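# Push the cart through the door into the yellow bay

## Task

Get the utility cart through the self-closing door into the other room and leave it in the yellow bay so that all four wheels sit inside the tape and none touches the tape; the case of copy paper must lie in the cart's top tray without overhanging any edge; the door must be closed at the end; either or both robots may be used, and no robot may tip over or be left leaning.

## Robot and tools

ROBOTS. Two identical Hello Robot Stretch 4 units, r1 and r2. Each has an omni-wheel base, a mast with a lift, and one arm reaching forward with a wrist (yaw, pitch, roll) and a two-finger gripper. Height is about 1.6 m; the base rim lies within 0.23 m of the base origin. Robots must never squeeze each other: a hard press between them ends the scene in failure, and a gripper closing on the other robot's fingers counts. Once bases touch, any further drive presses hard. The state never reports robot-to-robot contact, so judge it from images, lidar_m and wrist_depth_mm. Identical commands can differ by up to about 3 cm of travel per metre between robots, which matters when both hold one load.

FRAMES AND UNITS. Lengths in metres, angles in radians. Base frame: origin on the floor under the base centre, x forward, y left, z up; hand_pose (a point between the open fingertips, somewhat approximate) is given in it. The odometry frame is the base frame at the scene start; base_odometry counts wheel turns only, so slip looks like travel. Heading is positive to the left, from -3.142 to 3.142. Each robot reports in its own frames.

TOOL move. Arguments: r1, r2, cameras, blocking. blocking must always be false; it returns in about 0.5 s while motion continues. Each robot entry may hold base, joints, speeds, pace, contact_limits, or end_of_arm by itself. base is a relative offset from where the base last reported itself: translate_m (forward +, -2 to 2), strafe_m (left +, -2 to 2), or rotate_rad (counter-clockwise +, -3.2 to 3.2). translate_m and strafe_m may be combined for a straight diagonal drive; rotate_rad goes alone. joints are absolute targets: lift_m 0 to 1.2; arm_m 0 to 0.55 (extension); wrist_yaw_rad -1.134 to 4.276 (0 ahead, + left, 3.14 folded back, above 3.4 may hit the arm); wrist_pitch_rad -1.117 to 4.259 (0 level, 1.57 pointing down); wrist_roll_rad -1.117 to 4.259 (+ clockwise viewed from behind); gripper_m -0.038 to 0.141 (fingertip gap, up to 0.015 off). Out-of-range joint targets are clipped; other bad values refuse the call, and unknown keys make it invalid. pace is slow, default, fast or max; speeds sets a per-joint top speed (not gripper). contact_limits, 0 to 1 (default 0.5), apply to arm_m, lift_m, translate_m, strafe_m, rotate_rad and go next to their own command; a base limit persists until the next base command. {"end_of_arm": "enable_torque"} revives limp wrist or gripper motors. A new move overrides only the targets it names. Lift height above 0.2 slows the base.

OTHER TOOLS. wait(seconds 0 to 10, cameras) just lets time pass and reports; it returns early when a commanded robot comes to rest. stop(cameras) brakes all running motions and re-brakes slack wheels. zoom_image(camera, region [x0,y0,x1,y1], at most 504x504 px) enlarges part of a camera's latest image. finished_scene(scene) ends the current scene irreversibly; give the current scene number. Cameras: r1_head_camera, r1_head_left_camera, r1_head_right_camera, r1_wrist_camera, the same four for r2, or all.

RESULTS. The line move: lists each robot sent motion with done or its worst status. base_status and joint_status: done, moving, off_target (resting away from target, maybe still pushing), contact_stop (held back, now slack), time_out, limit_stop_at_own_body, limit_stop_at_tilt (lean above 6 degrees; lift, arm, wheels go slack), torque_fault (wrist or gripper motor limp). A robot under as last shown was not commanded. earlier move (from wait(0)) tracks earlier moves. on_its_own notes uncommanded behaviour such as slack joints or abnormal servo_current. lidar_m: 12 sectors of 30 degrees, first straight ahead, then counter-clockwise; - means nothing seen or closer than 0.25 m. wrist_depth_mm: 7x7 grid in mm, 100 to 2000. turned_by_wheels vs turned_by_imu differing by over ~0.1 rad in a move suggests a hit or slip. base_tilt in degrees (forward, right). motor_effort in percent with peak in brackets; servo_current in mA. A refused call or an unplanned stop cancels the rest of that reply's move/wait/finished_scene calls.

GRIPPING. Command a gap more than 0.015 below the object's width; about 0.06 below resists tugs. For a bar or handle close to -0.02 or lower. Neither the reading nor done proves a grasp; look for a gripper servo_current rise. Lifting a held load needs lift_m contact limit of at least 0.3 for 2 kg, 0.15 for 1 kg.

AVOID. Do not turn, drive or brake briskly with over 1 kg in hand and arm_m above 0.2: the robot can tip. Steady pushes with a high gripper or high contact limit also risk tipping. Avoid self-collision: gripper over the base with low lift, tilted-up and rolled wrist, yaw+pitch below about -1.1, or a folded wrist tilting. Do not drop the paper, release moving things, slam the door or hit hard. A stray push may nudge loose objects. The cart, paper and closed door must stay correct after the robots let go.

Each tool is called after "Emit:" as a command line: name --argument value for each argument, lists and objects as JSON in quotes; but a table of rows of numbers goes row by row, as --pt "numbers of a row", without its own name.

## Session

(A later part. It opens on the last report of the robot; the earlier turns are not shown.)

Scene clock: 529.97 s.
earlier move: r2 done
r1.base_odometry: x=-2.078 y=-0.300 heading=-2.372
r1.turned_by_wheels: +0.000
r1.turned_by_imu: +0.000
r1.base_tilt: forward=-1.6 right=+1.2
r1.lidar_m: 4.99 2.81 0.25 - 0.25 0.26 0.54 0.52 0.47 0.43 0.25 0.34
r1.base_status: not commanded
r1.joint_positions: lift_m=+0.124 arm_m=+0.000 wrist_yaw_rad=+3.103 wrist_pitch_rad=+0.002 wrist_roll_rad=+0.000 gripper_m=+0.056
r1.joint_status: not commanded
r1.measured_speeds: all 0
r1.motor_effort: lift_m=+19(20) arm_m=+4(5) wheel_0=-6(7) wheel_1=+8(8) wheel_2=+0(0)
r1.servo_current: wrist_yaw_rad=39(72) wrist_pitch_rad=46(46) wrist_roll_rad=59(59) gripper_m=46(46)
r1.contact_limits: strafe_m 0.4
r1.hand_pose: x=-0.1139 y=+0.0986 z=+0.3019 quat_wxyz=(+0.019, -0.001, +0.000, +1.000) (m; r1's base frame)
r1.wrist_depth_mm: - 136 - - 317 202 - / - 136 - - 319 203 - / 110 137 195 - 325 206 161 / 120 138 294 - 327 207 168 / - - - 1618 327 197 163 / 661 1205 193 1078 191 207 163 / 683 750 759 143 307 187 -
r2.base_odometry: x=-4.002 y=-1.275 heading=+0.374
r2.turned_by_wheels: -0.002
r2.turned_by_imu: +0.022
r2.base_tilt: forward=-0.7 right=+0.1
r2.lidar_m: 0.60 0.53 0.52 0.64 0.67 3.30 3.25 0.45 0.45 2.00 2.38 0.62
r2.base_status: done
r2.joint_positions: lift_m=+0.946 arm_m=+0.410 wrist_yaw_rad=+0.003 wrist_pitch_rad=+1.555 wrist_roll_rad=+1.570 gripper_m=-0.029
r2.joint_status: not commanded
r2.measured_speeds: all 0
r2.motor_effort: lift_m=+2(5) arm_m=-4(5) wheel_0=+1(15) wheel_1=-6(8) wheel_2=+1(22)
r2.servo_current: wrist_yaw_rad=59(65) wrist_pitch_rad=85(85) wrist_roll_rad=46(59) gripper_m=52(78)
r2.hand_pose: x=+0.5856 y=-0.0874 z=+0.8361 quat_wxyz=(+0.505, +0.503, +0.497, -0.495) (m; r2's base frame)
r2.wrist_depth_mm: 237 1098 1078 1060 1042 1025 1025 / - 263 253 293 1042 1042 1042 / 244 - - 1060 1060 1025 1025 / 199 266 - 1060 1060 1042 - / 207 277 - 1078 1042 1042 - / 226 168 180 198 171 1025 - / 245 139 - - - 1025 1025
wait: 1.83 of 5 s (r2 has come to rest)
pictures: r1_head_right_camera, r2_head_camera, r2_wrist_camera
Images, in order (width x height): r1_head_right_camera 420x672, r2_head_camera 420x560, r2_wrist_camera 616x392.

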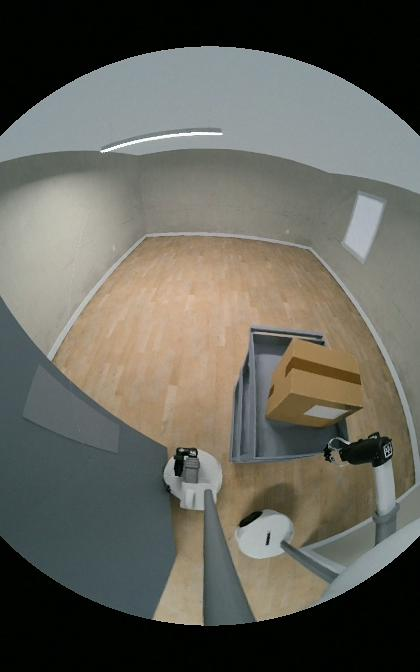

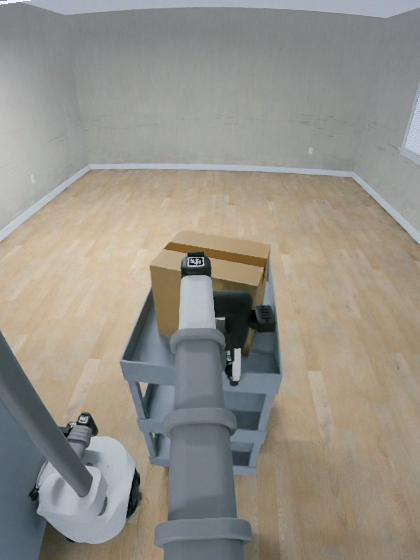

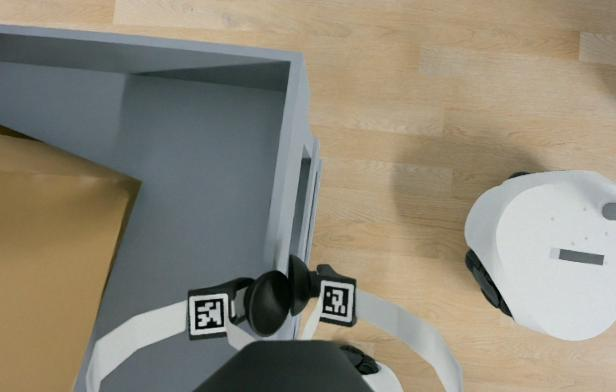

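Emit:
move --blocking false --r2 '{"base":{"translate_m":-0.25},"pace":"slow"}' --cameras '[]'

Emit:
wait --seconds 6 --cameras '["r2_wrist_camera","r1_head_right_camera","r2_head_camera"]'

Scene clock: 536.63 s.
move: r2 moving
r1: as last shown
r1.base_tilt: forward=-1.6 right=+1.3
r1.lidar_m: 4.97 2.80 0.25 - 0.25 0.25 0.53 0.52 0.48 0.41 0.26 0.35
r1.motor_effort: lift_m=+19(19) arm_m=+4(5) wheel_0=-6(6) wheel_1=+8(8) wheel_2=+0(0)
r1.servo_current: wrist_yaw_rad=39(65) wrist_pitch_rad=39(52) wrist_roll_rad=39(59) gripper_m=33(46)
r1.contact_limits: strafe_m 0.4
r1.wrist_depth_mm: - 136 - - 319 202 - / - 137 - - 320 203 - / 110 137 195 - 325 205 161 / 120 138 294 - 327 206 169 / - - - 1661 329 196 162 / 676 1205 194 1078 191 207 163 / 668 750 750 143 307 187 -
r2.base_odometry: x=-4.014 y=-1.279 heading=+0.374
r2.turned_by_wheels: +0.000
r2.turned_by_imu: +0.000
r2.base_tilt: forward=-0.7 right=+0.0
r2.lidar_m: 0.60 0.53 0.56 0.64 0.65 3.28 3.25 0.44 0.43 1.91 2.37 0.63
r2.base_status: translate_m moving
r2.joint_positions: lift_m=+0.946 arm_m=+0.410 wrist_yaw_rad=+0.003 wrist_pitch_rad=+1.555 wrist_roll_rad=+1.570 gripper_m=-0.029
r2.joint_status: not commanded
r2.measured_speeds: translate_m=-0.048 strafe_m=+0.000 rotate_rad=+0.003 lift_m=+0.000 arm_m=+0.000 wrist_yaw_rad=+0.000 wrist_pitch_rad=+0.000 wrist_roll_rad=+0.000
r2.motor_effort: lift_m=+2(2) arm_m=-4(4) wheel_0=-7(10) wheel_1=-5(8) wheel_2=+10(10)
r2.servo_current: wrist_yaw_rad=59(59) wrist_pitch_rad=78(85) wrist_roll_rad=46(59) gripper_m=59(65)
r2.hand_pose: x=+0.5856 y=-0.0874 z=+0.8361 quat_wxyz=(+0.505, +0.503, +0.497, -0.495) (m; r2's base frame)
r2.wrist_depth_mm: 246 244 1078 1060 1060 1042 1008 / - 267 253 1042 1060 1042 1025 / 248 - - 1060 1042 1025 1025 / 204 270 - 1042 1060 1042 - / 220 278 - 1060 1042 1025 - / 241 173 183 196 1042 1042 - / 257 - - - - 1025 1042
pictures: none
No camera images: "cameras" was empty.

Scene clock: 539.93 s.
earlier move: r2 done
r1.base_odometry: x=-2.078 y=-0.300 heading=-2.372
r1.turned_by_wheels: +0.000
r1.turned_by_imu: +0.000
r1.base_tilt: forward=-1.6 right=+1.3
r1.lidar_m: 4.97 2.79 0.25 - 0.25 0.25 0.55 0.69 0.25 0.25 0.25 0.25
r1.base_status: not commanded
r1.joint_positions: lift_m=+0.124 arm_m=+0.000 wrist_yaw_rad=+3.103 wrist_pitch_rad=+0.002 wrist_roll_rad=+0.000 gripper_m=+0.056
r1.joint_status: not commanded
r1.measured_speeds: all 0
r1.motor_effort: lift_m=+19(20) arm_m=+4(5) wheel_0=-3(7) wheel_1=+4(8) wheel_2=+0(0)
r1.servo_current: wrist_yaw_rad=46(72) wrist_pitch_rad=46(52) wrist_roll_rad=39(72) gripper_m=39(52)
r1.contact_limits: strafe_m 0.4
r1.hand_pose: x=-0.1139 y=+0.0986 z=+0.3019 quat_wxyz=(+0.019, -0.001, +0.000, +1.000) (m; r1's base frame)
r1.wrist_depth_mm: - 137 - - 315 201 - / - 136 - - 320 203 - / 110 137 194 - 324 205 161 / 120 138 296 - 327 206 168 / 798 - - 1661 329 198 163 / 768 1078 193 1098 190 208 163 / 741 750 759 143 307 187 -
r2.base_odometry: x=-4.235 y=-1.366 heading=+0.374
r2.turned_by_wheels: +0.000
r2.turned_by_imu: +0.021
r2.base_tilt: forward=-0.7 right=+0.0
r2.lidar_m: 0.57 0.60 0.66 0.64 2.80 3.02 2.98 3.12 0.31 0.33 2.38 0.66
r2.base_status: done
r2.joint_positions: lift_m=+0.946 arm_m=+0.410 wrist_yaw_rad=+0.003 wrist_pitch_rad=+1.555 wrist_roll_rad=+1.570 gripper_m=-0.029
r2.joint_status: not commanded
r2.measured_speeds: all 0
r2.motor_effort: lift_m=+2(3) arm_m=-4(5) wheel_0=-3(11) wheel_1=-4(9) wheel_2=+6(20)
r2.servo_current: wrist_yaw_rad=46(59) wrist_pitch_rad=78(85) wrist_roll_rad=39(59) gripper_m=59(65)
r2.hand_pose: x=+0.5857 y=-0.0874 z=+0.8362 quat_wxyz=(+0.505, +0.503, +0.497, -0.495) (m; r2's base frame)
r2.wrist_depth_mm: 1098 1098 1098 1060 1060 1042 1008 / 263 253 239 1060 1042 1042 1025 / - - - 1060 1042 1008 1025 / 251 - - 1060 1060 1060 - / 210 273 - 1060 1060 1025 - / 213 260 182 198 175 1042 - / 228 - - - - 1025 1008
wait: 3.30 of 6 s (r2 has come to rest)
pictures: r1_head_right_camera, r2_head_camera, r2_wrist_camera
Images, in order (width x height): r1_head_right_camera 420x672, r2_head_camera 420x560, r2_wrist_camera 616x392.

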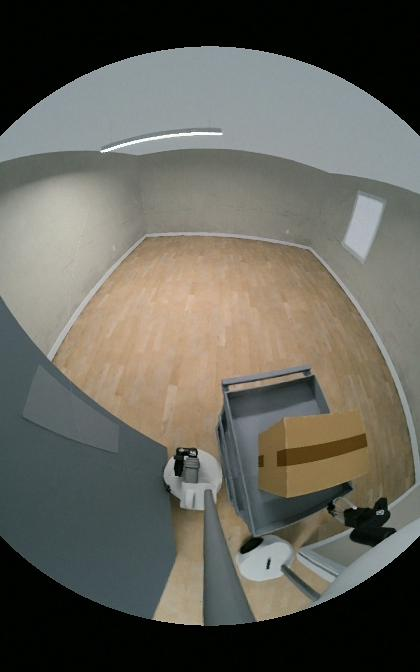

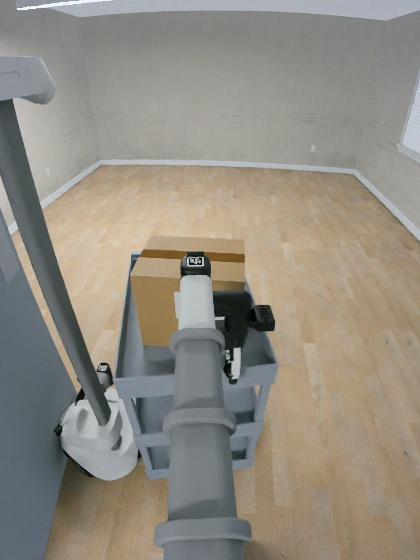

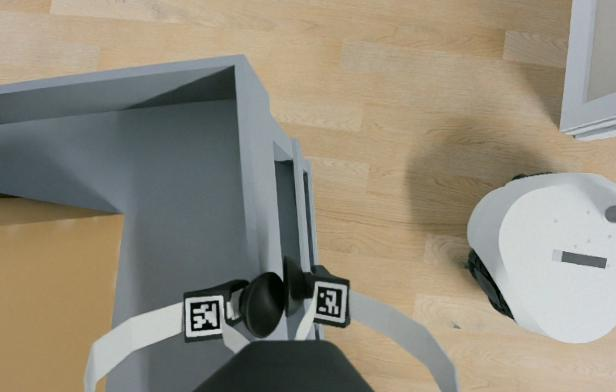

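Emit:
zoom_image --camera "r1_head_right_camera" --region '[140, 350, 400, 600]'

Emit:
zoom_image --camera "r2_head_camera" --region '[40, 230, 300, 490]'

Scaled by 1.938 from the camera's 420x672 image, which has a finer 600x960 frame.

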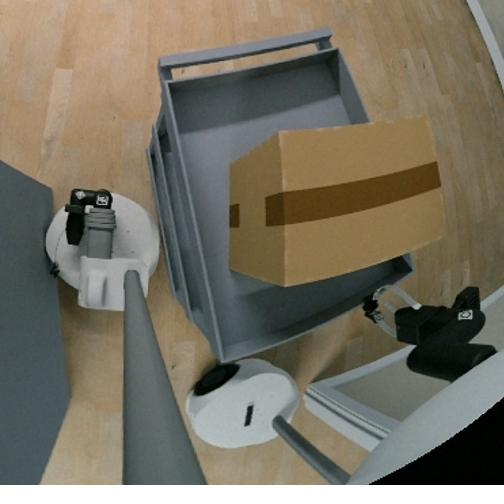

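Scaled by 1.938 from the camera's 420x560 image, which has a finer 1200x1600 frame.

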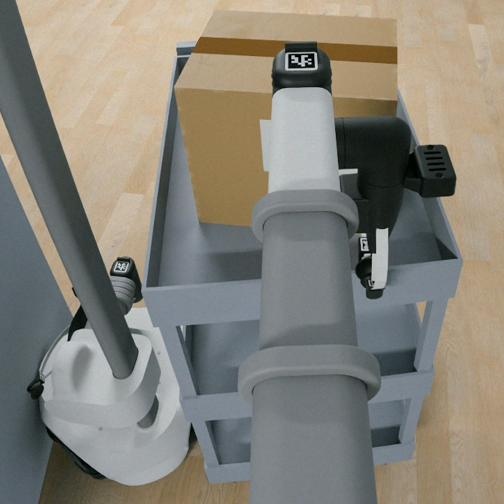

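Emit:
move --blocking false --r2 '{"base":{"translate_m":-0.1,"strafe_m":0.06},"pace":"slow"}' --cameras '[]'

Emit:
wait --seconds 5 --cameras '["r2_wrist_camera","r1_head_right_camera","r2_head_camera"]'

Scene clock: 554.37 s.
move: r2 moving
r1: as last shown
r1.lidar_m: 4.99 2.77 0.25 - 0.25 0.25 0.54 0.71 0.25 0.25 0.25 0.25
r1.motor_effort: lift_m=+19(19) arm_m=+5(5) wheel_0=-3(3) wheel_1=+5(5) wheel_2=+0(0)
r1.servo_current: wrist_yaw_rad=52(78) wrist_pitch_rad=46(52) wrist_roll_rad=52(65) gripper_m=46(46)
r1.contact_limits: strafe_m 0.4
r1.wrist_depth_mm: - 136 - - 317 202 - / - 137 - - 320 204 - / 110 137 195 - 322 204 161 / 120 137 296 - 329 207 169 / 809 - - 1708 329 197 163 / 778 1118 193 1098 191 207 163 / 759 750 759 143 307 187 -
r2.base_odometry: x=-4.249 y=-1.364 heading=+0.374
r2.turned_by_wheels: +0.000
r2.turned_by_imu: +0.001
r2.base_tilt: forward=-0.7 right=+0.1
r2.lidar_m: 0.57 0.61 0.65 0.63 2.81 3.01 2.97 2.99 0.31 0.33 2.42 0.65
r2.base_status: translate_m moving; strafe_m moving
r2.joint_positions: lift_m=+0.946 arm_m=+0.410 wrist_yaw_rad=+0.003 wrist_pitch_rad=+1.555 wrist_roll_rad=+1.570 gripper_m=-0.029
r2.joint_status: not commanded
r2.measured_speeds: translate_m=-0.047 strafe_m=+0.027 rotate_rad=+0.000 lift_m=+0.000 arm_m=+0.000 wrist_yaw_rad=+0.000 wrist_pitch_rad=+0.000 wrist_roll_rad=+0.000
r2.motor_effort: lift_m=+2(2) arm_m=-4(4) wheel_0=-11(11) wheel_1=+0(4) wheel_2=+9(11)
r2.servo_current: wrist_yaw_rad=39(59) wrist_pitch_rad=72(78) wrist_roll_rad=52(65) gripper_m=52(65)
r2.hand_pose: x=+0.5857 y=-0.0874 z=+0.8362 quat_wxyz=(+0.505, +0.503, +0.497, -0.495) (m; r2's base frame)
r2.wrist_depth_mm: 1118 1098 1098 1078 1042 1042 1042 / 257 244 240 1078 1042 1025 1025 / - - - 1060 1042 1025 1025 / 239 - - 1042 1060 1042 - / 225 285 - 1042 1042 1025 - / 225 168 182 188 1025 1025 - / 237 139 - - - 1025 1025
pictures: none
No camera images: "cameras" was empty.

Scene clock: 556.20 s.
earlier move: r2 done
r1.base_odometry: x=-2.078 y=-0.300 heading=-2.372
r1.turned_by_wheels: +0.000
r1.turned_by_imu: +0.000
r1.base_tilt: forward=-1.6 right=+1.3
r1.lidar_m: 4.99 2.81 0.25 - 0.25 0.25 0.51 0.33 0.25 0.25 0.25 0.25
r1.base_status: not commanded
r1.joint_positions: lift_m=+0.124 arm_m=+0.000 wrist_yaw_rad=+3.103 wrist_pitch_rad=+0.002 wrist_roll_rad=+0.000 gripper_m=+0.056
r1.joint_status: not commanded
r1.measured_speeds: all 0
r1.motor_effort: lift_m=+19(19) arm_m=+4(5) wheel_0=-3(4) wheel_1=+4(5) wheel_2=+0(1)
r1.servo_current: wrist_yaw_rad=39(78) wrist_pitch_rad=39(52) wrist_roll_rad=33(65) gripper_m=46(46)
r1.contact_limits: strafe_m 0.4
r1.hand_pose: x=-0.1139 y=+0.0986 z=+0.3019 quat_wxyz=(+0.019, -0.001, +0.000, +1.000) (m; r1's base frame)
r1.wrist_depth_mm: - 136 - - 317 201 - / - 137 - - 320 204 - / 110 137 194 - 324 206 161 / 120 138 296 - 327 207 169 / 831 976 - 1661 327 196 163 / - 976 194 1078 190 208 163 / 798 750 750 143 306 186 -
r2.base_odometry: x=-4.350 y=-1.347 heading=+0.374
r2.turned_by_wheels: +0.000
r2.turned_by_imu: -0.026
r2.base_tilt: forward=-0.8 right=+0.1
r2.lidar_m: 0.59 0.63 0.61 0.62 2.70 2.95 2.88 2.86 0.36 0.33 2.42 0.64
r2.base_status: done
r2.joint_positions: lift_m=+0.946 arm_m=+0.410 wrist_yaw_rad=+0.003 wrist_pitch_rad=+1.555 wrist_roll_rad=+1.570 gripper_m=-0.029
r2.joint_status: not commanded
r2.measured_speeds: all 0
r2.motor_effort: lift_m=+1(2) arm_m=-4(5) wheel_0=-9(17) wheel_1=+2(7) wheel_2=+4(11)
r2.servo_current: wrist_yaw_rad=52(59) wrist_pitch_rad=78(85) wrist_roll_rad=39(65) gripper_m=59(65)
r2.hand_pose: x=+0.5857 y=-0.0874 z=+0.8362 quat_wxyz=(+0.505, +0.503, +0.497, -0.495) (m; r2's base frame)
r2.wrist_depth_mm: 1118 1098 1078 1060 1078 1060 - / 240 244 249 1078 1042 1060 - / - - - 1060 1060 1042 1025 / 225 271 - 1060 1060 1042 - / 219 279 - 1060 1042 1042 - / 224 172 180 188 1042 1060 - / 240 - - - - 1025 1025
wait: 1.83 of 5 s (r2 has come to rest)
pictures: r1_head_right_camera, r2_head_camera, r2_wrist_camera
Images, in order (width x height): r1_head_right_camera 420x672, r2_head_camera 420x560, r2_wrist_camera 616x392.

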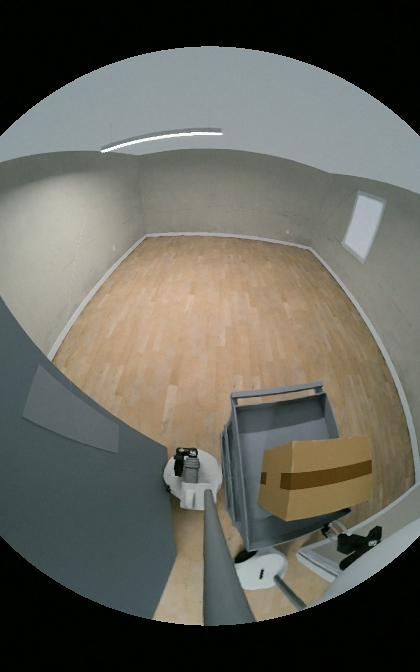

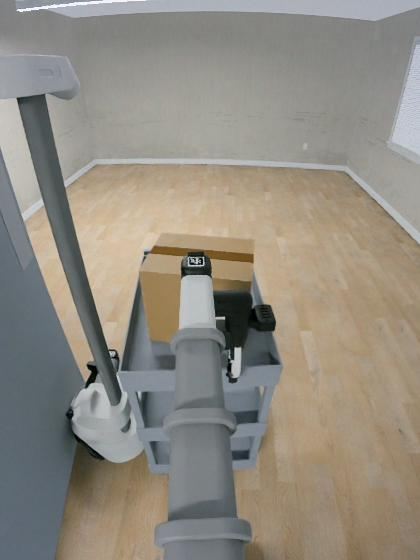

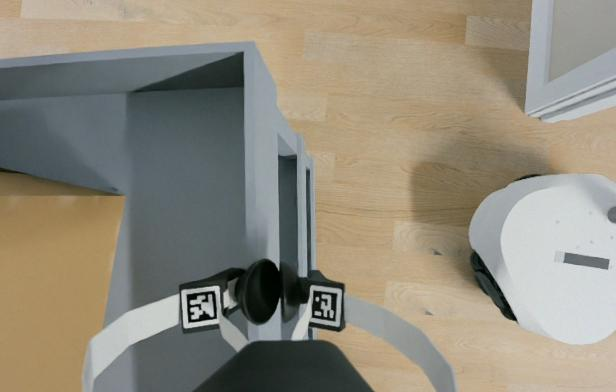

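Emit:
move --blocking false --r2 '{"base":{"translate_m":-0.22,"strafe_m":0.05},"pace":"slow"}' --cameras '[]'

Emit:
wait --seconds 5 --cameras '["r2_wrist_camera","r1_head_right_camera","r2_head_camera"]'

Scene clock: 563.40 s.
move: r2 moving
r1: as last shown
r1.lidar_m: 5.00 2.78 0.25 - 0.25 0.25 0.53 0.33 0.25 0.25 0.25 0.25
r1.motor_effort: lift_m=+19(20) arm_m=+5(5) wheel_0=-3(3) wheel_1=+4(5) wheel_2=+0(1)
r1.servo_current: wrist_yaw_rad=33(65) wrist_pitch_rad=46(52) wrist_roll_rad=65(65) gripper_m=39(46)
r1.contact_limits: strafe_m 0.4
r1.wrist_depth_mm: - 136 - - 315 202 - / - 136 - - 320 204 - / 110 137 193 - 325 205 162 / 120 137 294 - 327 207 169 / 820 1008 - 1756 329 197 163 / - 946 193 1098 191 208 163 / 809 750 750 143 307 187 -
r2.base_odometry: x=-4.362 y=-1.349 heading=+0.373
r2.turned_by_wheels: -0.001
r2.turned_by_imu: -0.001
r2.base_tilt: forward=-0.7 right=+0.1
r2.lidar_m: 0.60 0.62 0.58 0.62 2.72 2.93 2.88 2.88 0.38 0.33 2.38 0.65
r2.base_status: translate_m moving; strafe_m moving
r2.joint_positions: lift_m=+0.946 arm_m=+0.410 wrist_yaw_rad=+0.003 wrist_pitch_rad=+1.555 wrist_roll_rad=+1.570 gripper_m=-0.029
r2.joint_status: not commanded
r2.measured_speeds: translate_m=-0.049 strafe_m=+0.012 rotate_rad=-0.002 lift_m=+0.000 arm_m=+0.000 wrist_yaw_rad=+0.000 wrist_pitch_rad=+0.000 wrist_roll_rad=+0.000
r2.motor_effort: lift_m=+1(2) arm_m=-4(4) wheel_0=-12(15) wheel_1=-8(8) wheel_2=+8(10)
r2.servo_current: wrist_yaw_rad=39(52) wrist_pitch_rad=72(85) wrist_roll_rad=46(59) gripper_m=59(59)
r2.hand_pose: x=+0.5857 y=-0.0874 z=+0.8362 quat_wxyz=(+0.505, +0.503, +0.497, -0.495) (m; r2's base frame)
r2.wrist_depth_mm: 1138 1098 1078 1078 1042 1025 - / 241 246 252 1060 1042 1025 - / - - - 1078 1042 1042 1025 / 236 279 - 1060 1060 1042 - / 229 287 - 1060 1042 1042 - / 240 169 186 187 1042 1042 - / 237 - - - - 1025 1008
pictures: none
No camera images: "cameras" was empty.

Scene clock: 566.40 s.
earlier move: r2 done
r1.base_odometry: x=-2.078 y=-0.300 heading=-2.372
r1.turned_by_wheels: +0.000
r1.turned_by_imu: +0.000
r1.base_tilt: forward=-1.6 right=+1.3
r1.lidar_m: 4.98 2.82 0.25 - 0.25 0.25 0.52 0.30 0.25 0.25 0.25 3.93
r1.base_status: not commanded
r1.joint_positions: lift_m=+0.124 arm_m=+0.000 wrist_yaw_rad=+3.103 wrist_pitch_rad=+0.002 wrist_roll_rad=+0.000 gripper_m=+0.056
r1.joint_status: not commanded
r1.measured_speeds: all 0
r1.motor_effort: lift_m=+20(20) arm_m=+5(5) wheel_0=-3(4) wheel_1=+4(5) wheel_2=+0(1)
r1.servo_current: wrist_yaw_rad=52(72) wrist_pitch_rad=39(52) wrist_roll_rad=46(72) gripper_m=39(46)
r1.contact_limits: strafe_m 0.4
r1.hand_pose: x=-0.1139 y=+0.0986 z=+0.3019 quat_wxyz=(+0.019, -0.001, +0.000, +1.000) (m; r1's base frame)
r1.wrist_depth_mm: - 136 - - 315 202 - / - 137 - - 320 202 - / 109 137 195 - 324 206 161 / 120 137 294 - 327 207 169 / 535 1078 - 1708 330 197 163 / 521 1078 193 1078 191 208 163 / 466 750 741 143 307 187 -
r2.base_odometry: x=-4.572 y=-1.381 heading=+0.374
r2.turned_by_wheels: +0.001
r2.turned_by_imu: -0.006
r2.base_tilt: forward=-0.7 right=+0.1
r2.lidar_m: 0.61 0.67 0.63 0.94 2.68 2.72 2.68 2.87 2.30 0.39 0.40 0.62
r2.base_status: done
r2.joint_positions: lift_m=+0.946 arm_m=+0.410 wrist_yaw_rad=+0.003 wrist_pitch_rad=+1.555 wrist_roll_rad=+1.570 gripper_m=-0.029
r2.joint_status: not commanded
r2.measured_speeds: all 0
r2.motor_effort: lift_m=+1(2) arm_m=-4(5) wheel_0=-5(16) wheel_1=-4(9) wheel_2=+7(11)
r2.servo_current: wrist_yaw_rad=52(59) wrist_pitch_rad=78(85) wrist_roll_rad=52(65) gripper_m=52(65)
r2.hand_pose: x=+0.5857 y=-0.0874 z=+0.8362 quat_wxyz=(+0.505, +0.503, +0.497, -0.495) (m; r2's base frame)
r2.wrist_depth_mm: 243 1078 1078 1042 1060 917 - / - 271 253 1042 1042 1025 1025 / 252 - - 1060 1042 1025 1008 / 206 270 - 1078 1042 1042 - / 220 277 - 1060 1060 1025 - / 236 171 181 187 1042 1042 - / 253 - - - - 1025 1025
wait: 3.00 of 5 s (r2 has come to rest)
pictures: r1_head_right_camera, r2_head_camera, r2_wrist_camera
Images, in order (width x height): r1_head_right_camera 420x672, r2_head_camera 420x560, r2_wrist_camera 616x392.

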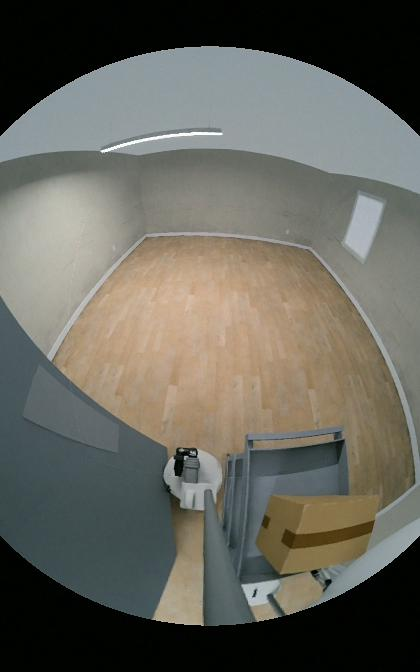

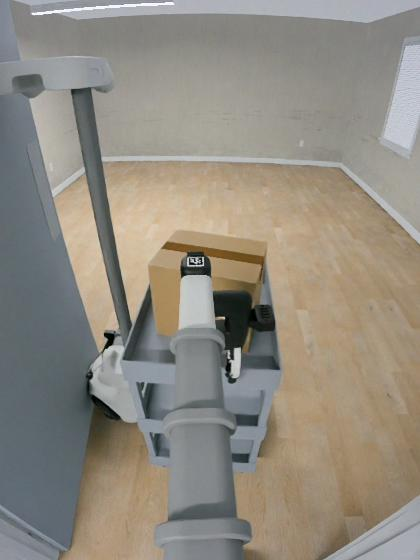

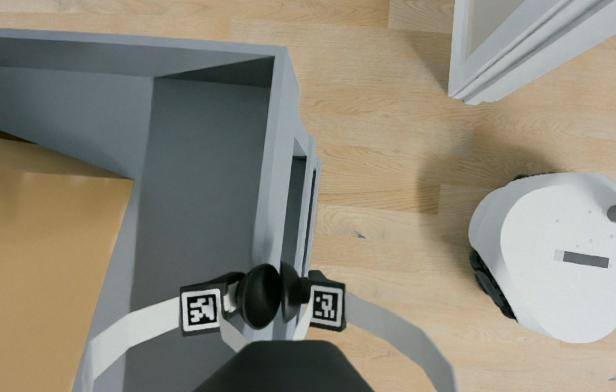

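Emit:
move --blocking false --r2 '{"base":{"translate_m":-0.2,"strafe_m":-0.015},"pace":"slow"}' --cameras '[]'

Emit:
wait --seconds 5 --cameras '["r2_wrist_camera","r2_head_left_camera","r2_head_right_camera","r2_head_camera"]'

Scene clock: 573.20 s.
move: r2 moving
r1: as last shown
r1.lidar_m: 4.97 2.78 0.25 - 0.25 0.25 0.52 0.31 0.25 0.25 0.25 3.95
r1.motor_effort: lift_m=+19(19) arm_m=+4(5) wheel_0=-3(3) wheel_1=+4(4) wheel_2=+0(1)
r1.servo_current: wrist_yaw_rad=39(72) wrist_pitch_rad=39(46) wrist_roll_rad=46(65) gripper_m=39(46)
r1.contact_limits: strafe_m 0.4
r1.wrist_depth_mm: - 136 - - 315 202 - / - 137 - - 319 203 - / 110 137 193 - 322 205 162 / 120 137 293 - 329 206 169 / 544 1078 - 1661 329 197 162 / 521 1078 193 1098 191 208 163 / 469 759 759 143 307 187 -
r2.base_odometry: x=-4.584 y=-1.386 heading=+0.373
r2.turned_by_wheels: +0.000
r2.turned_by_imu: +0.000
r2.base_tilt: forward=-0.7 right=+0.1
r2.lidar_m: 0.60 0.67 0.63 1.04 2.67 2.71 2.64 2.87 2.29 0.47 0.40 0.61
r2.base_status: translate_m moving; strafe_m moving
r2.joint_positions: lift_m=+0.946 arm_m=+0.410 wrist_yaw_rad=+0.003 wrist_pitch_rad=+1.555 wrist_roll_rad=+1.570 gripper_m=-0.029
r2.joint_status: not commanded
r2.measured_speeds: translate_m=-0.048 strafe_m=-0.004 rotate_rad=+0.000 lift_m=+0.000 arm_m=+0.000 wrist_yaw_rad=+0.000 wrist_pitch_rad=+0.000 wrist_roll_rad=+0.000
r2.motor_effort: lift_m=+1(1) arm_m=-4(4) wheel_0=-7(11) wheel_1=-9(9) wheel_2=+13(13)
r2.servo_current: wrist_yaw_rad=46(59) wrist_pitch_rad=78(85) wrist_roll_rad=46(52) gripper_m=59(65)
r2.hand_pose: x=+0.5857 y=-0.0874 z=+0.8362 quat_wxyz=(+0.505, +0.503, +0.497, -0.495) (m; r2's base frame)
r2.wrist_depth_mm: 246 1078 1078 1060 1042 904 - / - 268 250 1042 1025 1025 1008 / 265 - - 1042 1060 1008 1008 / 215 279 - 1042 1042 1042 - / 230 290 - 1078 1060 1042 - / 247 169 182 189 1060 1025 - / 255 - - - - 1025 991
pictures: none
No camera images: "cameras" was empty.

Scene clock: 575.97 s.
earlier move: r2 done
r1.base_odometry: x=-2.078 y=-0.300 heading=-2.372
r1.turned_by_wheels: +0.000
r1.turned_by_imu: +0.000
r1.base_tilt: forward=-1.6 right=+1.3
r1.lidar_m: 4.98 2.82 0.25 - 0.25 0.25 0.53 0.35 0.27 0.25 2.86 3.94
r1.base_status: not commanded
r1.joint_positions: lift_m=+0.124 arm_m=+0.000 wrist_yaw_rad=+3.103 wrist_pitch_rad=+0.002 wrist_roll_rad=+0.000 gripper_m=+0.056
r1.joint_status: not commanded
r1.measured_speeds: all 0
r1.motor_effort: lift_m=+19(19) arm_m=+4(5) wheel_0=-3(4) wheel_1=+5(5) wheel_2=+0(1)
r1.servo_current: wrist_yaw_rad=52(72) wrist_pitch_rad=33(52) wrist_roll_rad=46(65) gripper_m=46(52)
r1.contact_limits: strafe_m 0.4
r1.hand_pose: x=-0.1139 y=+0.0986 z=+0.3019 quat_wxyz=(+0.019, -0.001, +0.000, +1.000) (m; r1's base frame)
r1.wrist_depth_mm: - 136 - - 317 202 - / - 137 - - 320 203 - / 110 137 194 - 325 206 161 / 120 138 296 - 327 207 169 / 732 1182 - 1661 329 196 163 / 544 1008 194 1098 190 207 163 / 517 634 768 143 307 187 -
r2.base_odometry: x=-4.753 y=-1.468 heading=+0.374
r2.turned_by_wheels: +0.000
r2.turned_by_imu: +0.016
r2.base_tilt: forward=-0.7 right=+0.0
r2.lidar_m: 0.62 0.70 0.74 2.38 2.72 2.51 2.44 2.65 2.27 0.98 0.49 0.59
r2.base_status: done
r2.joint_positions: lift_m=+0.946 arm_m=+0.410 wrist_yaw_rad=+0.003 wrist_pitch_rad=+1.555 wrist_roll_rad=+1.570 gripper_m=-0.029
r2.joint_status: not commanded
r2.measured_speeds: all 0
r2.motor_effort: lift_m=+1(2) arm_m=-4(5) wheel_0=-3(11) wheel_1=-5(9) wheel_2=+8(20)
r2.servo_current: wrist_yaw_rad=39(65) wrist_pitch_rad=78(85) wrist_roll_rad=52(59) gripper_m=59(65)
r2.hand_pose: x=+0.5857 y=-0.0874 z=+0.8362 quat_wxyz=(+0.505, +0.503, +0.497, -0.495) (m; r2's base frame)
r2.wrist_depth_mm: 249 240 1060 1060 1042 654 1008 / - 276 252 293 1060 1025 1025 / 239 - - 1060 1042 1025 1008 / 205 270 - 1060 1060 1025 - / 225 282 - 1060 1060 1042 - / 247 167 187 191 1060 1008 - / 267 137 - - - 1025 1025
wait: 2.77 of 5 s (r2 has come to rest)
pictures: r2_head_camera, r2_head_left_camera, r2_head_right_camera, r2_wrist_camera
Images, in order (width x height): r2_head_camera 420x560, r2_head_left_camera 420x672, r2_head_right_camera 420x672, r2_wrist_camera 616x392.

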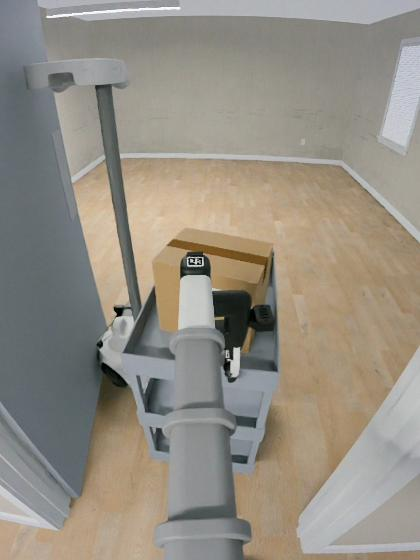

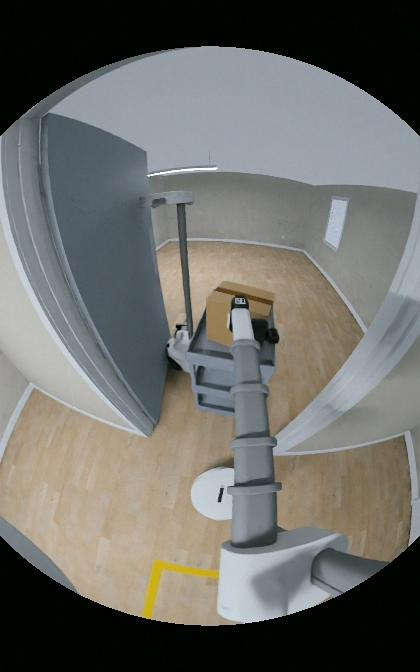

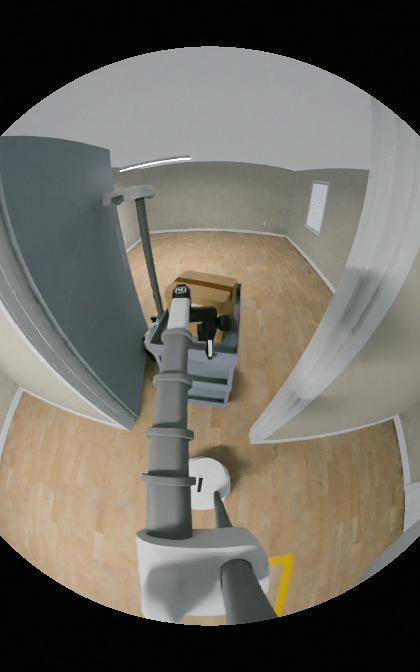

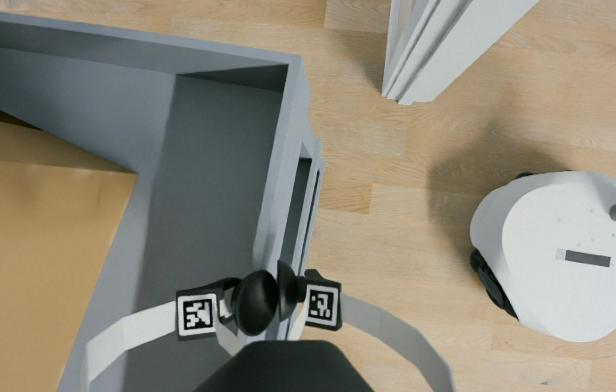

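Emit:
move --blocking false --r2 '{"base":{"translate_m":-0.2,"strafe_m":-0.04},"pace":"slow"}' --cameras '[]'

Emit:
wait --seconds 5 --cameras '["r2_wrist_camera","r2_head_left_camera","r2_head_right_camera"]'

Scene clock: 581.43 s.
move: r2 moving
r1: as last shown
r1.lidar_m: 4.99 2.82 0.25 - 0.25 0.25 0.54 0.34 0.27 0.25 2.87 3.93
r1.motor_effort: lift_m=+19(19) arm_m=+4(5) wheel_0=-3(4) wheel_1=+4(5) wheel_2=+0(1)
r1.servo_current: wrist_yaw_rad=46(72) wrist_pitch_rad=39(46) wrist_roll_rad=46(59) gripper_m=39(46)
r1.contact_limits: strafe_m 0.4
r1.wrist_depth_mm: - 136 - - 315 202 - / - 137 - - 320 203 - / 110 137 195 - 325 204 161 / 120 137 294 - 327 206 169 / 741 1182 - 1661 329 197 162 / 554 1025 193 1098 191 208 163 / 517 627 750 143 306 187 -
r2.base_odometry: x=-4.763 y=-1.475 heading=+0.374
r2.turned_by_wheels: +0.001
r2.turned_by_imu: +0.001
r2.base_tilt: forward=-0.7 right=+0.1
r2.lidar_m: 0.62 0.72 0.76 2.49 2.71 2.50 2.44 2.67 2.26 1.03 0.50 0.58
r2.base_status: translate_m moving; strafe_m moving
r2.joint_positions: lift_m=+0.946 arm_m=+0.410 wrist_yaw_rad=+0.003 wrist_pitch_rad=+1.555 wrist_roll_rad=+1.570 gripper_m=-0.029
r2.joint_status: not commanded
r2.measured_speeds: translate_m=-0.049 strafe_m=-0.009 rotate_rad=-0.001 lift_m=+0.000 arm_m=+0.000 wrist_yaw_rad=+0.000 wrist_pitch_rad=+0.000 wrist_roll_rad=+0.000
r2.motor_effort: lift_m=+1(1) arm_m=-4(5) wheel_0=-1(7) wheel_1=-6(8) wheel_2=+15(15)
r2.servo_current: wrist_yaw_rad=46(52) wrist_pitch_rad=78(85) wrist_roll_rad=52(52) gripper_m=52(65)
r2.hand_pose: x=+0.5857 y=-0.0874 z=+0.8362 quat_wxyz=(+0.505, +0.503, +0.497, -0.495) (m; r2's base frame)
r2.wrist_depth_mm: 246 242 1078 1060 1042 1025 1025 / - 273 247 1060 1042 1008 1008 / 248 - - 1060 1042 1025 1025 / 210 271 - 1078 1060 1042 - / 233 - - 1060 1042 1042 - / 256 170 193 189 1060 1042 - / 263 - - - - 1025 1025
pictures: none
No camera images: "cameras" was empty.

Scene clock: 584.23 s.
earlier move: r2 done
r1.base_odometry: x=-2.078 y=-0.300 heading=-2.372
r1.turned_by_wheels: +0.000
r1.turned_by_imu: +0.000
r1.base_tilt: forward=-1.6 right=+1.3
r1.lidar_m: 4.99 2.75 0.25 - 0.25 0.25 0.52 0.43 0.38 0.81 2.85 3.95
r1.base_status: not commanded
r1.joint_positions: lift_m=+0.124 arm_m=+0.000 wrist_yaw_rad=+3.103 wrist_pitch_rad=+0.002 wrist_roll_rad=+0.000 gripper_m=+0.056
r1.joint_status: not commanded
r1.measured_speeds: all 0
r1.motor_effort: lift_m=+19(20) arm_m=+5(5) wheel_0=-3(4) wheel_1=+4(5) wheel_2=+0(1)
r1.servo_current: wrist_yaw_rad=46(72) wrist_pitch_rad=46(52) wrist_roll_rad=46(65) gripper_m=46(52)
r1.contact_limits: strafe_m 0.4
r1.hand_pose: x=-0.1139 y=+0.0986 z=+0.3019 quat_wxyz=(+0.019, -0.001, +0.000, +1.000) (m; r1's base frame)
r1.wrist_depth_mm: - 136 - - 315 202 - / - 136 - - 319 204 - / 110 137 194 - 324 204 162 / 120 138 294 - 327 206 169 / 668 1366 - 1661 327 197 163 / 603 1182 194 1078 190 208 163 / 820 759 759 143 309 187 -
r2.base_odometry: x=-4.924 y=-1.578 heading=+0.374
r2.turned_by_wheels: +0.000
r2.turned_by_imu: +0.012
r2.base_tilt: forward=-0.7 right=+0.0
r2.lidar_m: 0.61 0.71 0.90 2.58 2.81 2.31 2.27 2.48 2.18 1.48 0.68 0.60
r2.base_status: done
r2.joint_positions: lift_m=+0.946 arm_m=+0.410 wrist_yaw_rad=+0.003 wrist_pitch_rad=+1.555 wrist_roll_rad=+1.570 gripper_m=-0.029
r2.joint_status: not commanded
r2.measured_speeds: all 0
r2.motor_effort: lift_m=+1(2) arm_m=-5(5) wheel_0=-1(9) wheel_1=-3(8) wheel_2=+11(19)
r2.servo_current: wrist_yaw_rad=59(59) wrist_pitch_rad=78(85) wrist_roll_rad=59(59) gripper_m=59(65)
r2.hand_pose: x=+0.5857 y=-0.0874 z=+0.8362 quat_wxyz=(+0.505, +0.503, +0.497, -0.495) (m; r2's base frame)
r2.wrist_depth_mm: 241 235 1078 1060 1042 1025 1008 / - 279 249 211 1025 1042 1008 / 236 - - 1042 1042 1025 1025 / 203 267 - 1060 1042 1042 - / 220 279 - 1078 1060 1025 - / 247 173 185 191 1025 1060 - / 268 - - - - 1042 1025
wait: 2.80 of 5 s (r2 has come to rest)
pictures: r2_head_left_camera, r2_head_right_camera, r2_wrist_camera
Images, in order (width x height): r2_head_left_camera 420x672, r2_head_right_camera 420x672, r2_wrist_camera 616x392.

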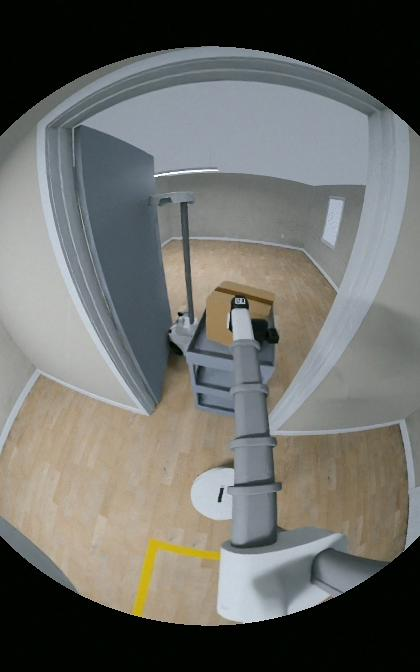

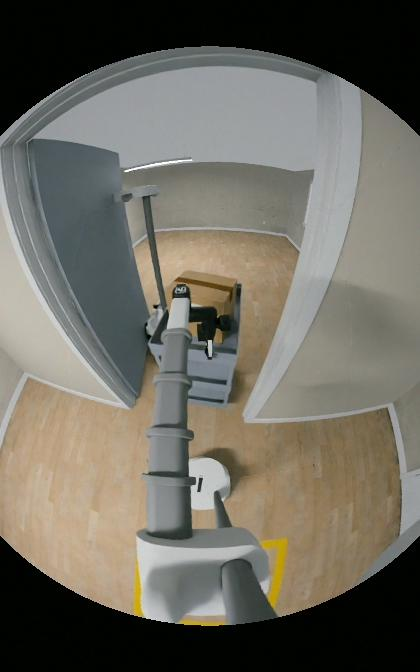

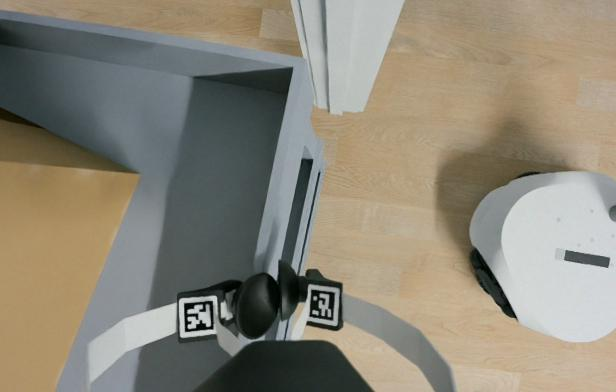

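Emit:
move --blocking false --r2 '{"base":{"translate_m":-0.15,"strafe_m":0.0},"pace":"slow"}' --cameras '[]'

Emit:
wait --seconds 5 --cameras '["r2_wrist_camera","r2_head_camera","r1_head_right_camera"]'

Emit:
zoom_image --camera "r1_head_right_camera" --region '[180, 420, 420, 640]'

Scene clock: 594.90 s.
move: r2 moving
r1: as last shown
r1.lidar_m: 4.97 2.79 0.25 - 0.25 0.25 0.51 0.43 0.37 2.75 2.86 3.94
r1.motor_effort: lift_m=+19(19) arm_m=+5(5) wheel_0=-3(3) wheel_1=+4(4) wheel_2=+0(1)
r1.servo_current: wrist_yaw_rad=59(59) wrist_pitch_rad=39(46) wrist_roll_rad=39(59) gripper_m=39(46)
r1.contact_limits: strafe_m 0.4
r1.wrist_depth_mm: - 136 - - 315 202 - / - 137 - - 322 203 - / 110 137 194 - 324 206 162 / 120 137 296 - 327 206 169 / 676 1366 - 1618 330 196 162 / 597 1205 193 1098 191 207 163 / 798 759 750 143 306 187 -
r2.base_odometry: x=-4.936 y=-1.582 heading=+0.375
r2.turned_by_wheels: +0.001
r2.turned_by_imu: +0.001
r2.base_tilt: forward=-0.7 right=+0.0
r2.lidar_m: 0.60 0.70 0.89 2.57 2.81 2.30 2.27 2.47 2.15 1.52 0.72 0.62
r2.base_status: translate_m moving; strafe_m moving
r2.joint_positions: lift_m=+0.946 arm_m=+0.410 wrist_yaw_rad=+0.003 wrist_pitch_rad=+1.555 wrist_roll_rad=+1.570 gripper_m=-0.029
r2.joint_status: not commanded
r2.measured_speeds: translate_m=-0.048 strafe_m=+0.000 rotate_rad=+0.000 lift_m=+0.000 arm_m=+0.000 wrist_yaw_rad=+0.000 wrist_pitch_rad=+0.000 wrist_roll_rad=+0.000
r2.motor_effort: lift_m=+1(1) arm_m=-4(5) wheel_0=-3(6) wheel_1=-5(7) wheel_2=+14(16)
r2.servo_current: wrist_yaw_rad=39(52) wrist_pitch_rad=78(85) wrist_roll_rad=39(52) gripper_m=52(59)
r2.hand_pose: x=+0.5857 y=-0.0874 z=+0.8362 quat_wxyz=(+0.505, +0.503, +0.497, -0.495) (m; r2's base frame)
r2.wrist_depth_mm: 243 236 1078 1060 1025 1025 1025 / - - 249 225 1042 1042 1008 / 238 - - 1060 1042 1025 1025 / 208 276 - 1078 1060 1042 - / 232 - - 1060 1042 1042 - / 255 169 192 189 1042 1042 - / 268 - - - - 1042 1025
pictures: none
No camera images: "cameras" was empty.

Scene clock: 597.17 s.
earlier move: r2 done
r1.base_odometry: x=-2.078 y=-0.300 heading=-2.372
r1.turned_by_wheels: +0.000
r1.turned_by_imu: +0.000
r1.base_tilt: forward=-1.6 right=+1.3
r1.lidar_m: 4.98 2.79 0.25 - 0.25 0.25 0.53 0.51 0.46 2.75 2.88 3.94
r1.base_status: not commanded
r1.joint_positions: lift_m=+0.124 arm_m=+0.000 wrist_yaw_rad=+3.103 wrist_pitch_rad=+0.002 wrist_roll_rad=+0.000 gripper_m=+0.056
r1.joint_status: not commanded
r1.measured_speeds: all 0
r1.motor_effort: lift_m=+19(19) arm_m=+4(5) wheel_0=-3(4) wheel_1=+5(5) wheel_2=+0(1)
r1.servo_current: wrist_yaw_rad=33(65) wrist_pitch_rad=46(52) wrist_roll_rad=52(65) gripper_m=39(46)
r1.contact_limits: strafe_m 0.4
r1.hand_pose: x=-0.1139 y=+0.0986 z=+0.3019 quat_wxyz=(+0.019, -0.001, +0.000, +1.000) (m; r1's base frame)
r1.wrist_depth_mm: - 136 - - 315 202 - / - 137 - - 320 204 - / 110 136 195 - 324 206 162 / 120 137 296 - 327 206 170 / - 1060 - 1661 329 197 163 / 654 1098 194 1098 191 208 163 / 798 759 759 143 307 187 -
r2.base_odometry: x=-5.063 y=-1.633 heading=+0.374
r2.turned_by_wheels: -0.001
r2.turned_by_imu: -0.006
r2.base_tilt: forward=-0.7 right=+0.1
r2.lidar_m: 0.60 0.70 1.14 2.59 2.72 2.16 2.12 2.30 2.16 1.89 0.90 0.62
r2.base_status: done
r2.joint_positions: lift_m=+0.946 arm_m=+0.410 wrist_yaw_rad=+0.003 wrist_pitch_rad=+1.555 wrist_roll_rad=+1.570 gripper_m=-0.029
r2.joint_status: not commanded
r2.measured_speeds: all 0
r2.motor_effort: lift_m=+1(2) arm_m=-4(5) wheel_0=-8(12) wheel_1=-7(9) wheel_2=+6(17)
r2.servo_current: wrist_yaw_rad=33(59) wrist_pitch_rad=72(85) wrist_roll_rad=52(65) gripper_m=52(65)
r2.hand_pose: x=+0.5857 y=-0.0874 z=+0.8362 quat_wxyz=(+0.505, +0.503, +0.497, -0.495) (m; r2's base frame)
r2.wrist_depth_mm: 245 240 232 1025 1025 1025 1025 / - - 262 277 1042 1025 1008 / 234 - - 1060 1025 1025 1025 / 206 271 - 1060 1060 1042 - / 226 286 - 1060 1060 1042 - / 248 166 180 191 1042 1042 - / 268 - - - - 1042 1008
wait: 2.27 of 5 s (r2 has come to rest)
pictures: r1_head_right_camera, r2_head_camera, r2_wrist_camera
Images, in order (width x height): r1_head_right_camera 420x672, r2_head_camera 420x560, r2_wrist_camera 616x392.

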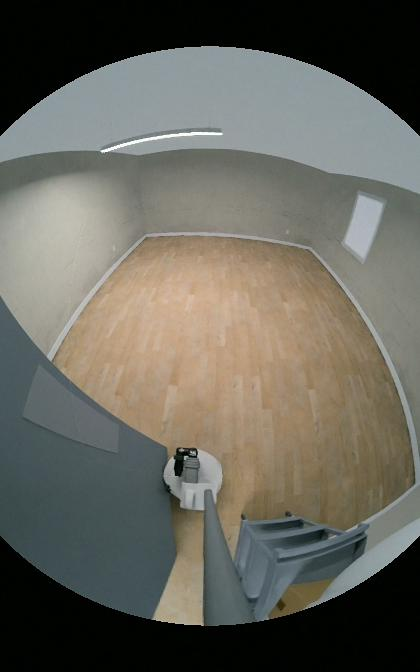

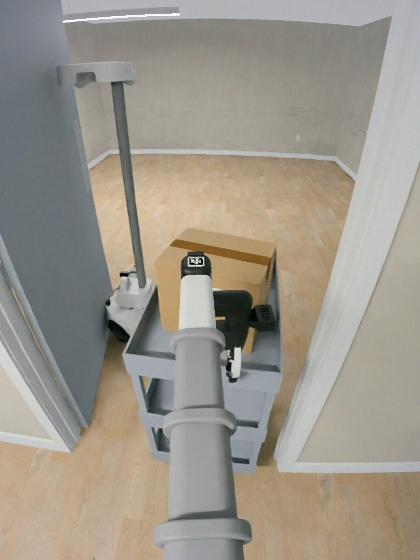

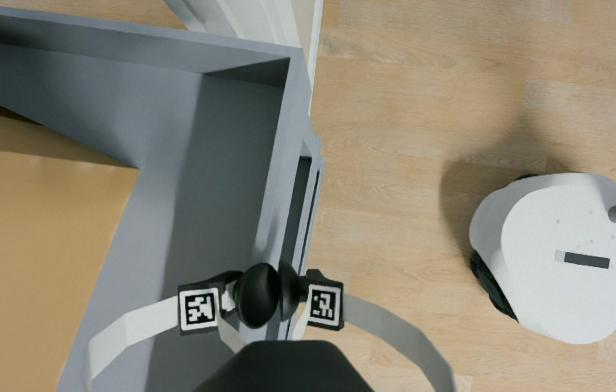

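Scaled by 2.100 from the camera's 420x672 image, which has a finer 600x960 frame.

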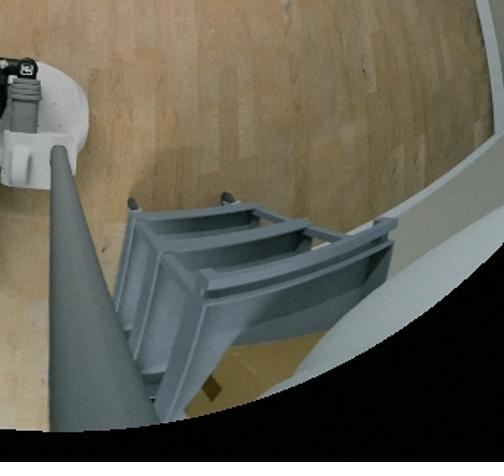

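Emit:
move --blocking false --r2 '{"base":{"translate_m":-0.08,"strafe_m":-0.06},"pace":"slow"}' --cameras '[]'

Emit:
wait --seconds 5 --cameras '["r2_wrist_camera","r2_head_right_camera","r2_head_camera"]'

Scene clock: 605.30 s.
move: r2 moving
r1: as last shown
r1.lidar_m: 4.99 2.80 0.25 - 0.25 0.25 0.54 0.50 0.46 2.77 2.86 3.96
r1.motor_effort: lift_m=+19(20) arm_m=+4(5) wheel_0=-3(3) wheel_1=+5(5) wheel_2=+1(1)
r1.servo_current: wrist_yaw_rad=46(52) wrist_pitch_rad=39(46) wrist_roll_rad=59(72) gripper_m=39(46)
r1.contact_limits: strafe_m 0.4
r1.wrist_depth_mm: - 137 - - 314 201 - / - 137 - - 320 203 - / 110 137 195 - 327 205 161 / 120 138 296 - 327 206 169 / - 1060 - 1661 329 196 163 / 654 1098 193 1060 191 208 163 / 854 741 750 143 307 187 -
r2.base_odometry: x=-5.070 y=-1.644 heading=+0.374
r2.turned_by_wheels: +0.001
r2.turned_by_imu: +0.001
r2.base_tilt: forward=-0.6 right=+0.1
r2.lidar_m: 0.61 0.68 1.13 2.59 2.73 2.16 2.10 2.27 2.11 1.92 0.92 0.63
r2.base_status: translate_m moving; strafe_m moving
r2.joint_positions: lift_m=+0.946 arm_m=+0.410 wrist_yaw_rad=+0.003 wrist_pitch_rad=+1.555 wrist_roll_rad=+1.570 gripper_m=-0.029
r2.joint_status: not commanded
r2.measured_speeds: translate_m=-0.041 strafe_m=-0.031 rotate_rad=+0.003 lift_m=+0.000 arm_m=+0.000 wrist_yaw_rad=+0.000 wrist_pitch_rad=+0.000 wrist_roll_rad=+0.000
r2.motor_effort: lift_m=+1(1) arm_m=-5(5) wheel_0=+8(10) wheel_1=-9(11) wheel_2=+13(13)
r2.servo_current: wrist_yaw_rad=52(59) wrist_pitch_rad=72(85) wrist_roll_rad=52(59) gripper_m=52(65)
r2.hand_pose: x=+0.5857 y=-0.0874 z=+0.8362 quat_wxyz=(+0.505, +0.503, +0.497, -0.495) (m; r2's base frame)
r2.wrist_depth_mm: 239 236 225 1078 1042 1025 1025 / - - 256 1060 1042 1025 1025 / 236 - - 1078 1042 1025 1025 / 210 272 - 1042 1025 1042 - / 234 - - 1060 1042 1042 - / 256 169 184 190 1042 1042 - / 262 - - - - 1042 1025
pictures: none
No camera images: "cameras" was empty.

Scene clock: 607.00 s.
earlier move: r2 done
r1.base_odometry: x=-2.078 y=-0.300 heading=-2.372
r1.turned_by_wheels: +0.000
r1.turned_by_imu: +0.000
r1.base_tilt: forward=-1.6 right=+1.3
r1.lidar_m: 4.98 2.82 0.25 - 0.25 0.25 0.56 0.52 0.59 2.74 2.88 3.96
r1.base_status: not commanded
r1.joint_positions: lift_m=+0.124 arm_m=+0.000 wrist_yaw_rad=+3.103 wrist_pitch_rad=+0.002 wrist_roll_rad=+0.000 gripper_m=+0.056
r1.joint_status: not commanded
r1.measured_speeds: all 0
r1.motor_effort: lift_m=+19(20) arm_m=+4(5) wheel_0=-3(4) wheel_1=+4(5) wheel_2=+1(1)
r1.servo_current: wrist_yaw_rad=39(72) wrist_pitch_rad=46(52) wrist_roll_rad=33(72) gripper_m=39(46)
r1.contact_limits: strafe_m 0.4
r1.hand_pose: x=-0.1139 y=+0.0986 z=+0.3019 quat_wxyz=(+0.019, -0.001, +0.000, +1.000) (m; r1's base frame)
r1.wrist_depth_mm: - 136 - - 315 202 - / - 137 - - 320 204 - / 110 137 195 - 324 206 161 / 120 138 294 - 327 206 169 / 137 1618 - 1756 329 197 162 / 668 1098 195 1118 190 208 163 / 854 750 750 143 307 187 -
r2.base_odometry: x=-5.115 y=-1.718 heading=+0.374
r2.turned_by_wheels: +0.000
r2.turned_by_imu: +0.029
r2.base_tilt: forward=-0.7 right=+0.1
r2.lidar_m: 0.60 0.70 1.30 2.65 2.57 2.06 2.04 2.24 2.11 1.96 0.96 0.61
r2.base_status: done
r2.joint_positions: lift_m=+0.946 arm_m=+0.410 wrist_yaw_rad=+0.003 wrist_pitch_rad=+1.555 wrist_roll_rad=+1.570 gripper_m=-0.029
r2.joint_status: not commanded
r2.measured_speeds: all 0
r2.motor_effort: lift_m=+1(2) arm_m=-5(5) wheel_0=+6(17) wheel_1=-4(11) wheel_2=+8(19)
r2.servo_current: wrist_yaw_rad=39(59) wrist_pitch_rad=85(91) wrist_roll_rad=46(59) gripper_m=52(72)
r2.hand_pose: x=+0.5857 y=-0.0874 z=+0.8362 quat_wxyz=(+0.505, +0.503, +0.497, -0.495) (m; r2's base frame)
r2.wrist_depth_mm: 247 237 427 1060 1042 1042 1025 / - 272 241 232 1042 1042 1008 / 236 - - 1078 1042 1042 1025 / 199 262 - 1060 1042 1042 - / 213 278 - 1098 1060 1042 - / 240 171 182 199 1042 1025 - / 262 143 - - - 1042 1008
wait: 1.70 of 5 s (r2 has come to rest)
pictures: r2_head_camera, r2_head_right_camera, r2_wrist_camera
Images, in order (width x height): r2_head_camera 420x560, r2_head_right_camera 420x672, r2_wrist_camera 616x392.

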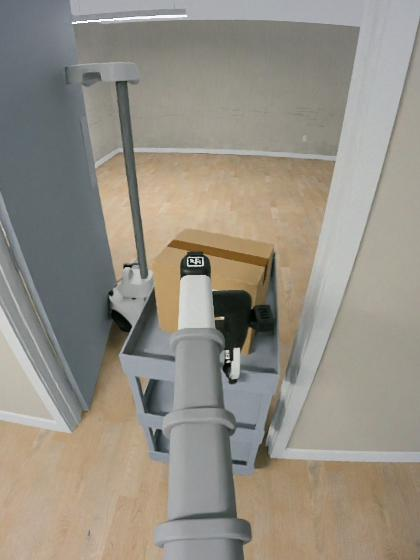

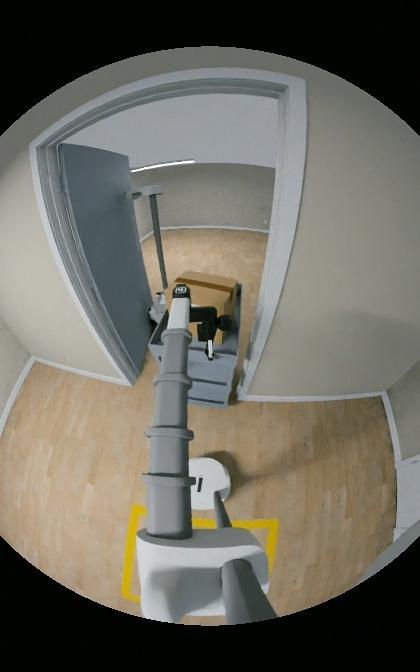

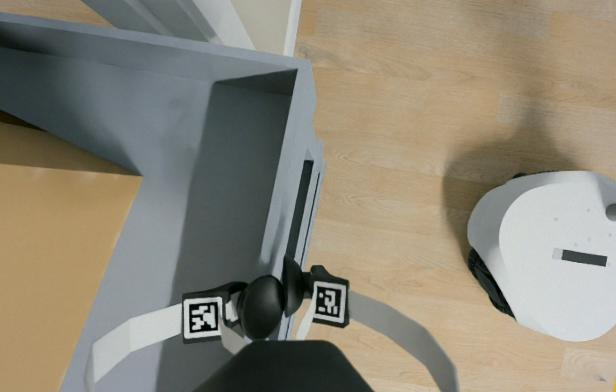

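Emit:
zoom_image --camera "r2_head_camera" --region '[200, 300, 340, 480]'

Emit:
zoom_image --camera "r2_head_right_camera" --region '[130, 240, 290, 430]'

Emit:
zoom_image --camera "r2_wrist_camera" --region '[0, 0, 400, 200]'

Scaled by 2.800 from the camera's 420x560 image, which has a finer 1200x1600 frame.

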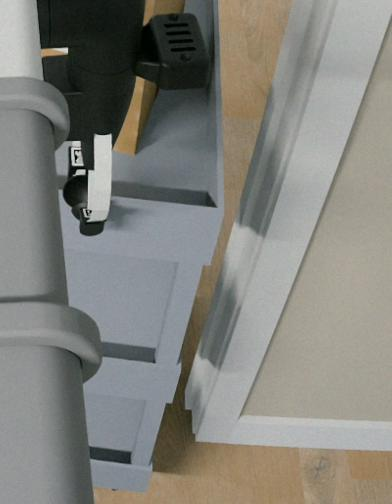

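Scaled by 2.653 from the camera's 420x672 image, which has a finer 600x960 frame.

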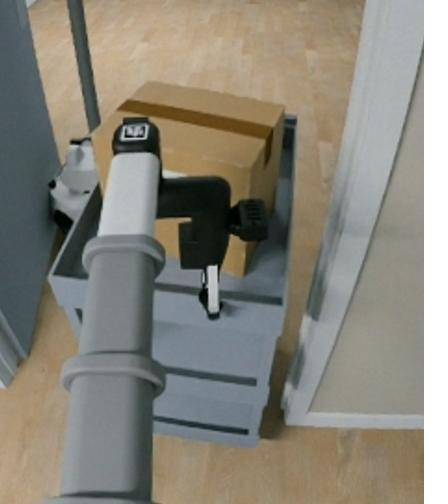

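Scaled by 1.260.

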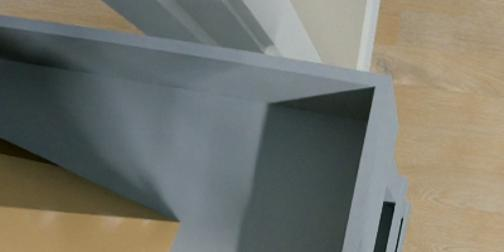

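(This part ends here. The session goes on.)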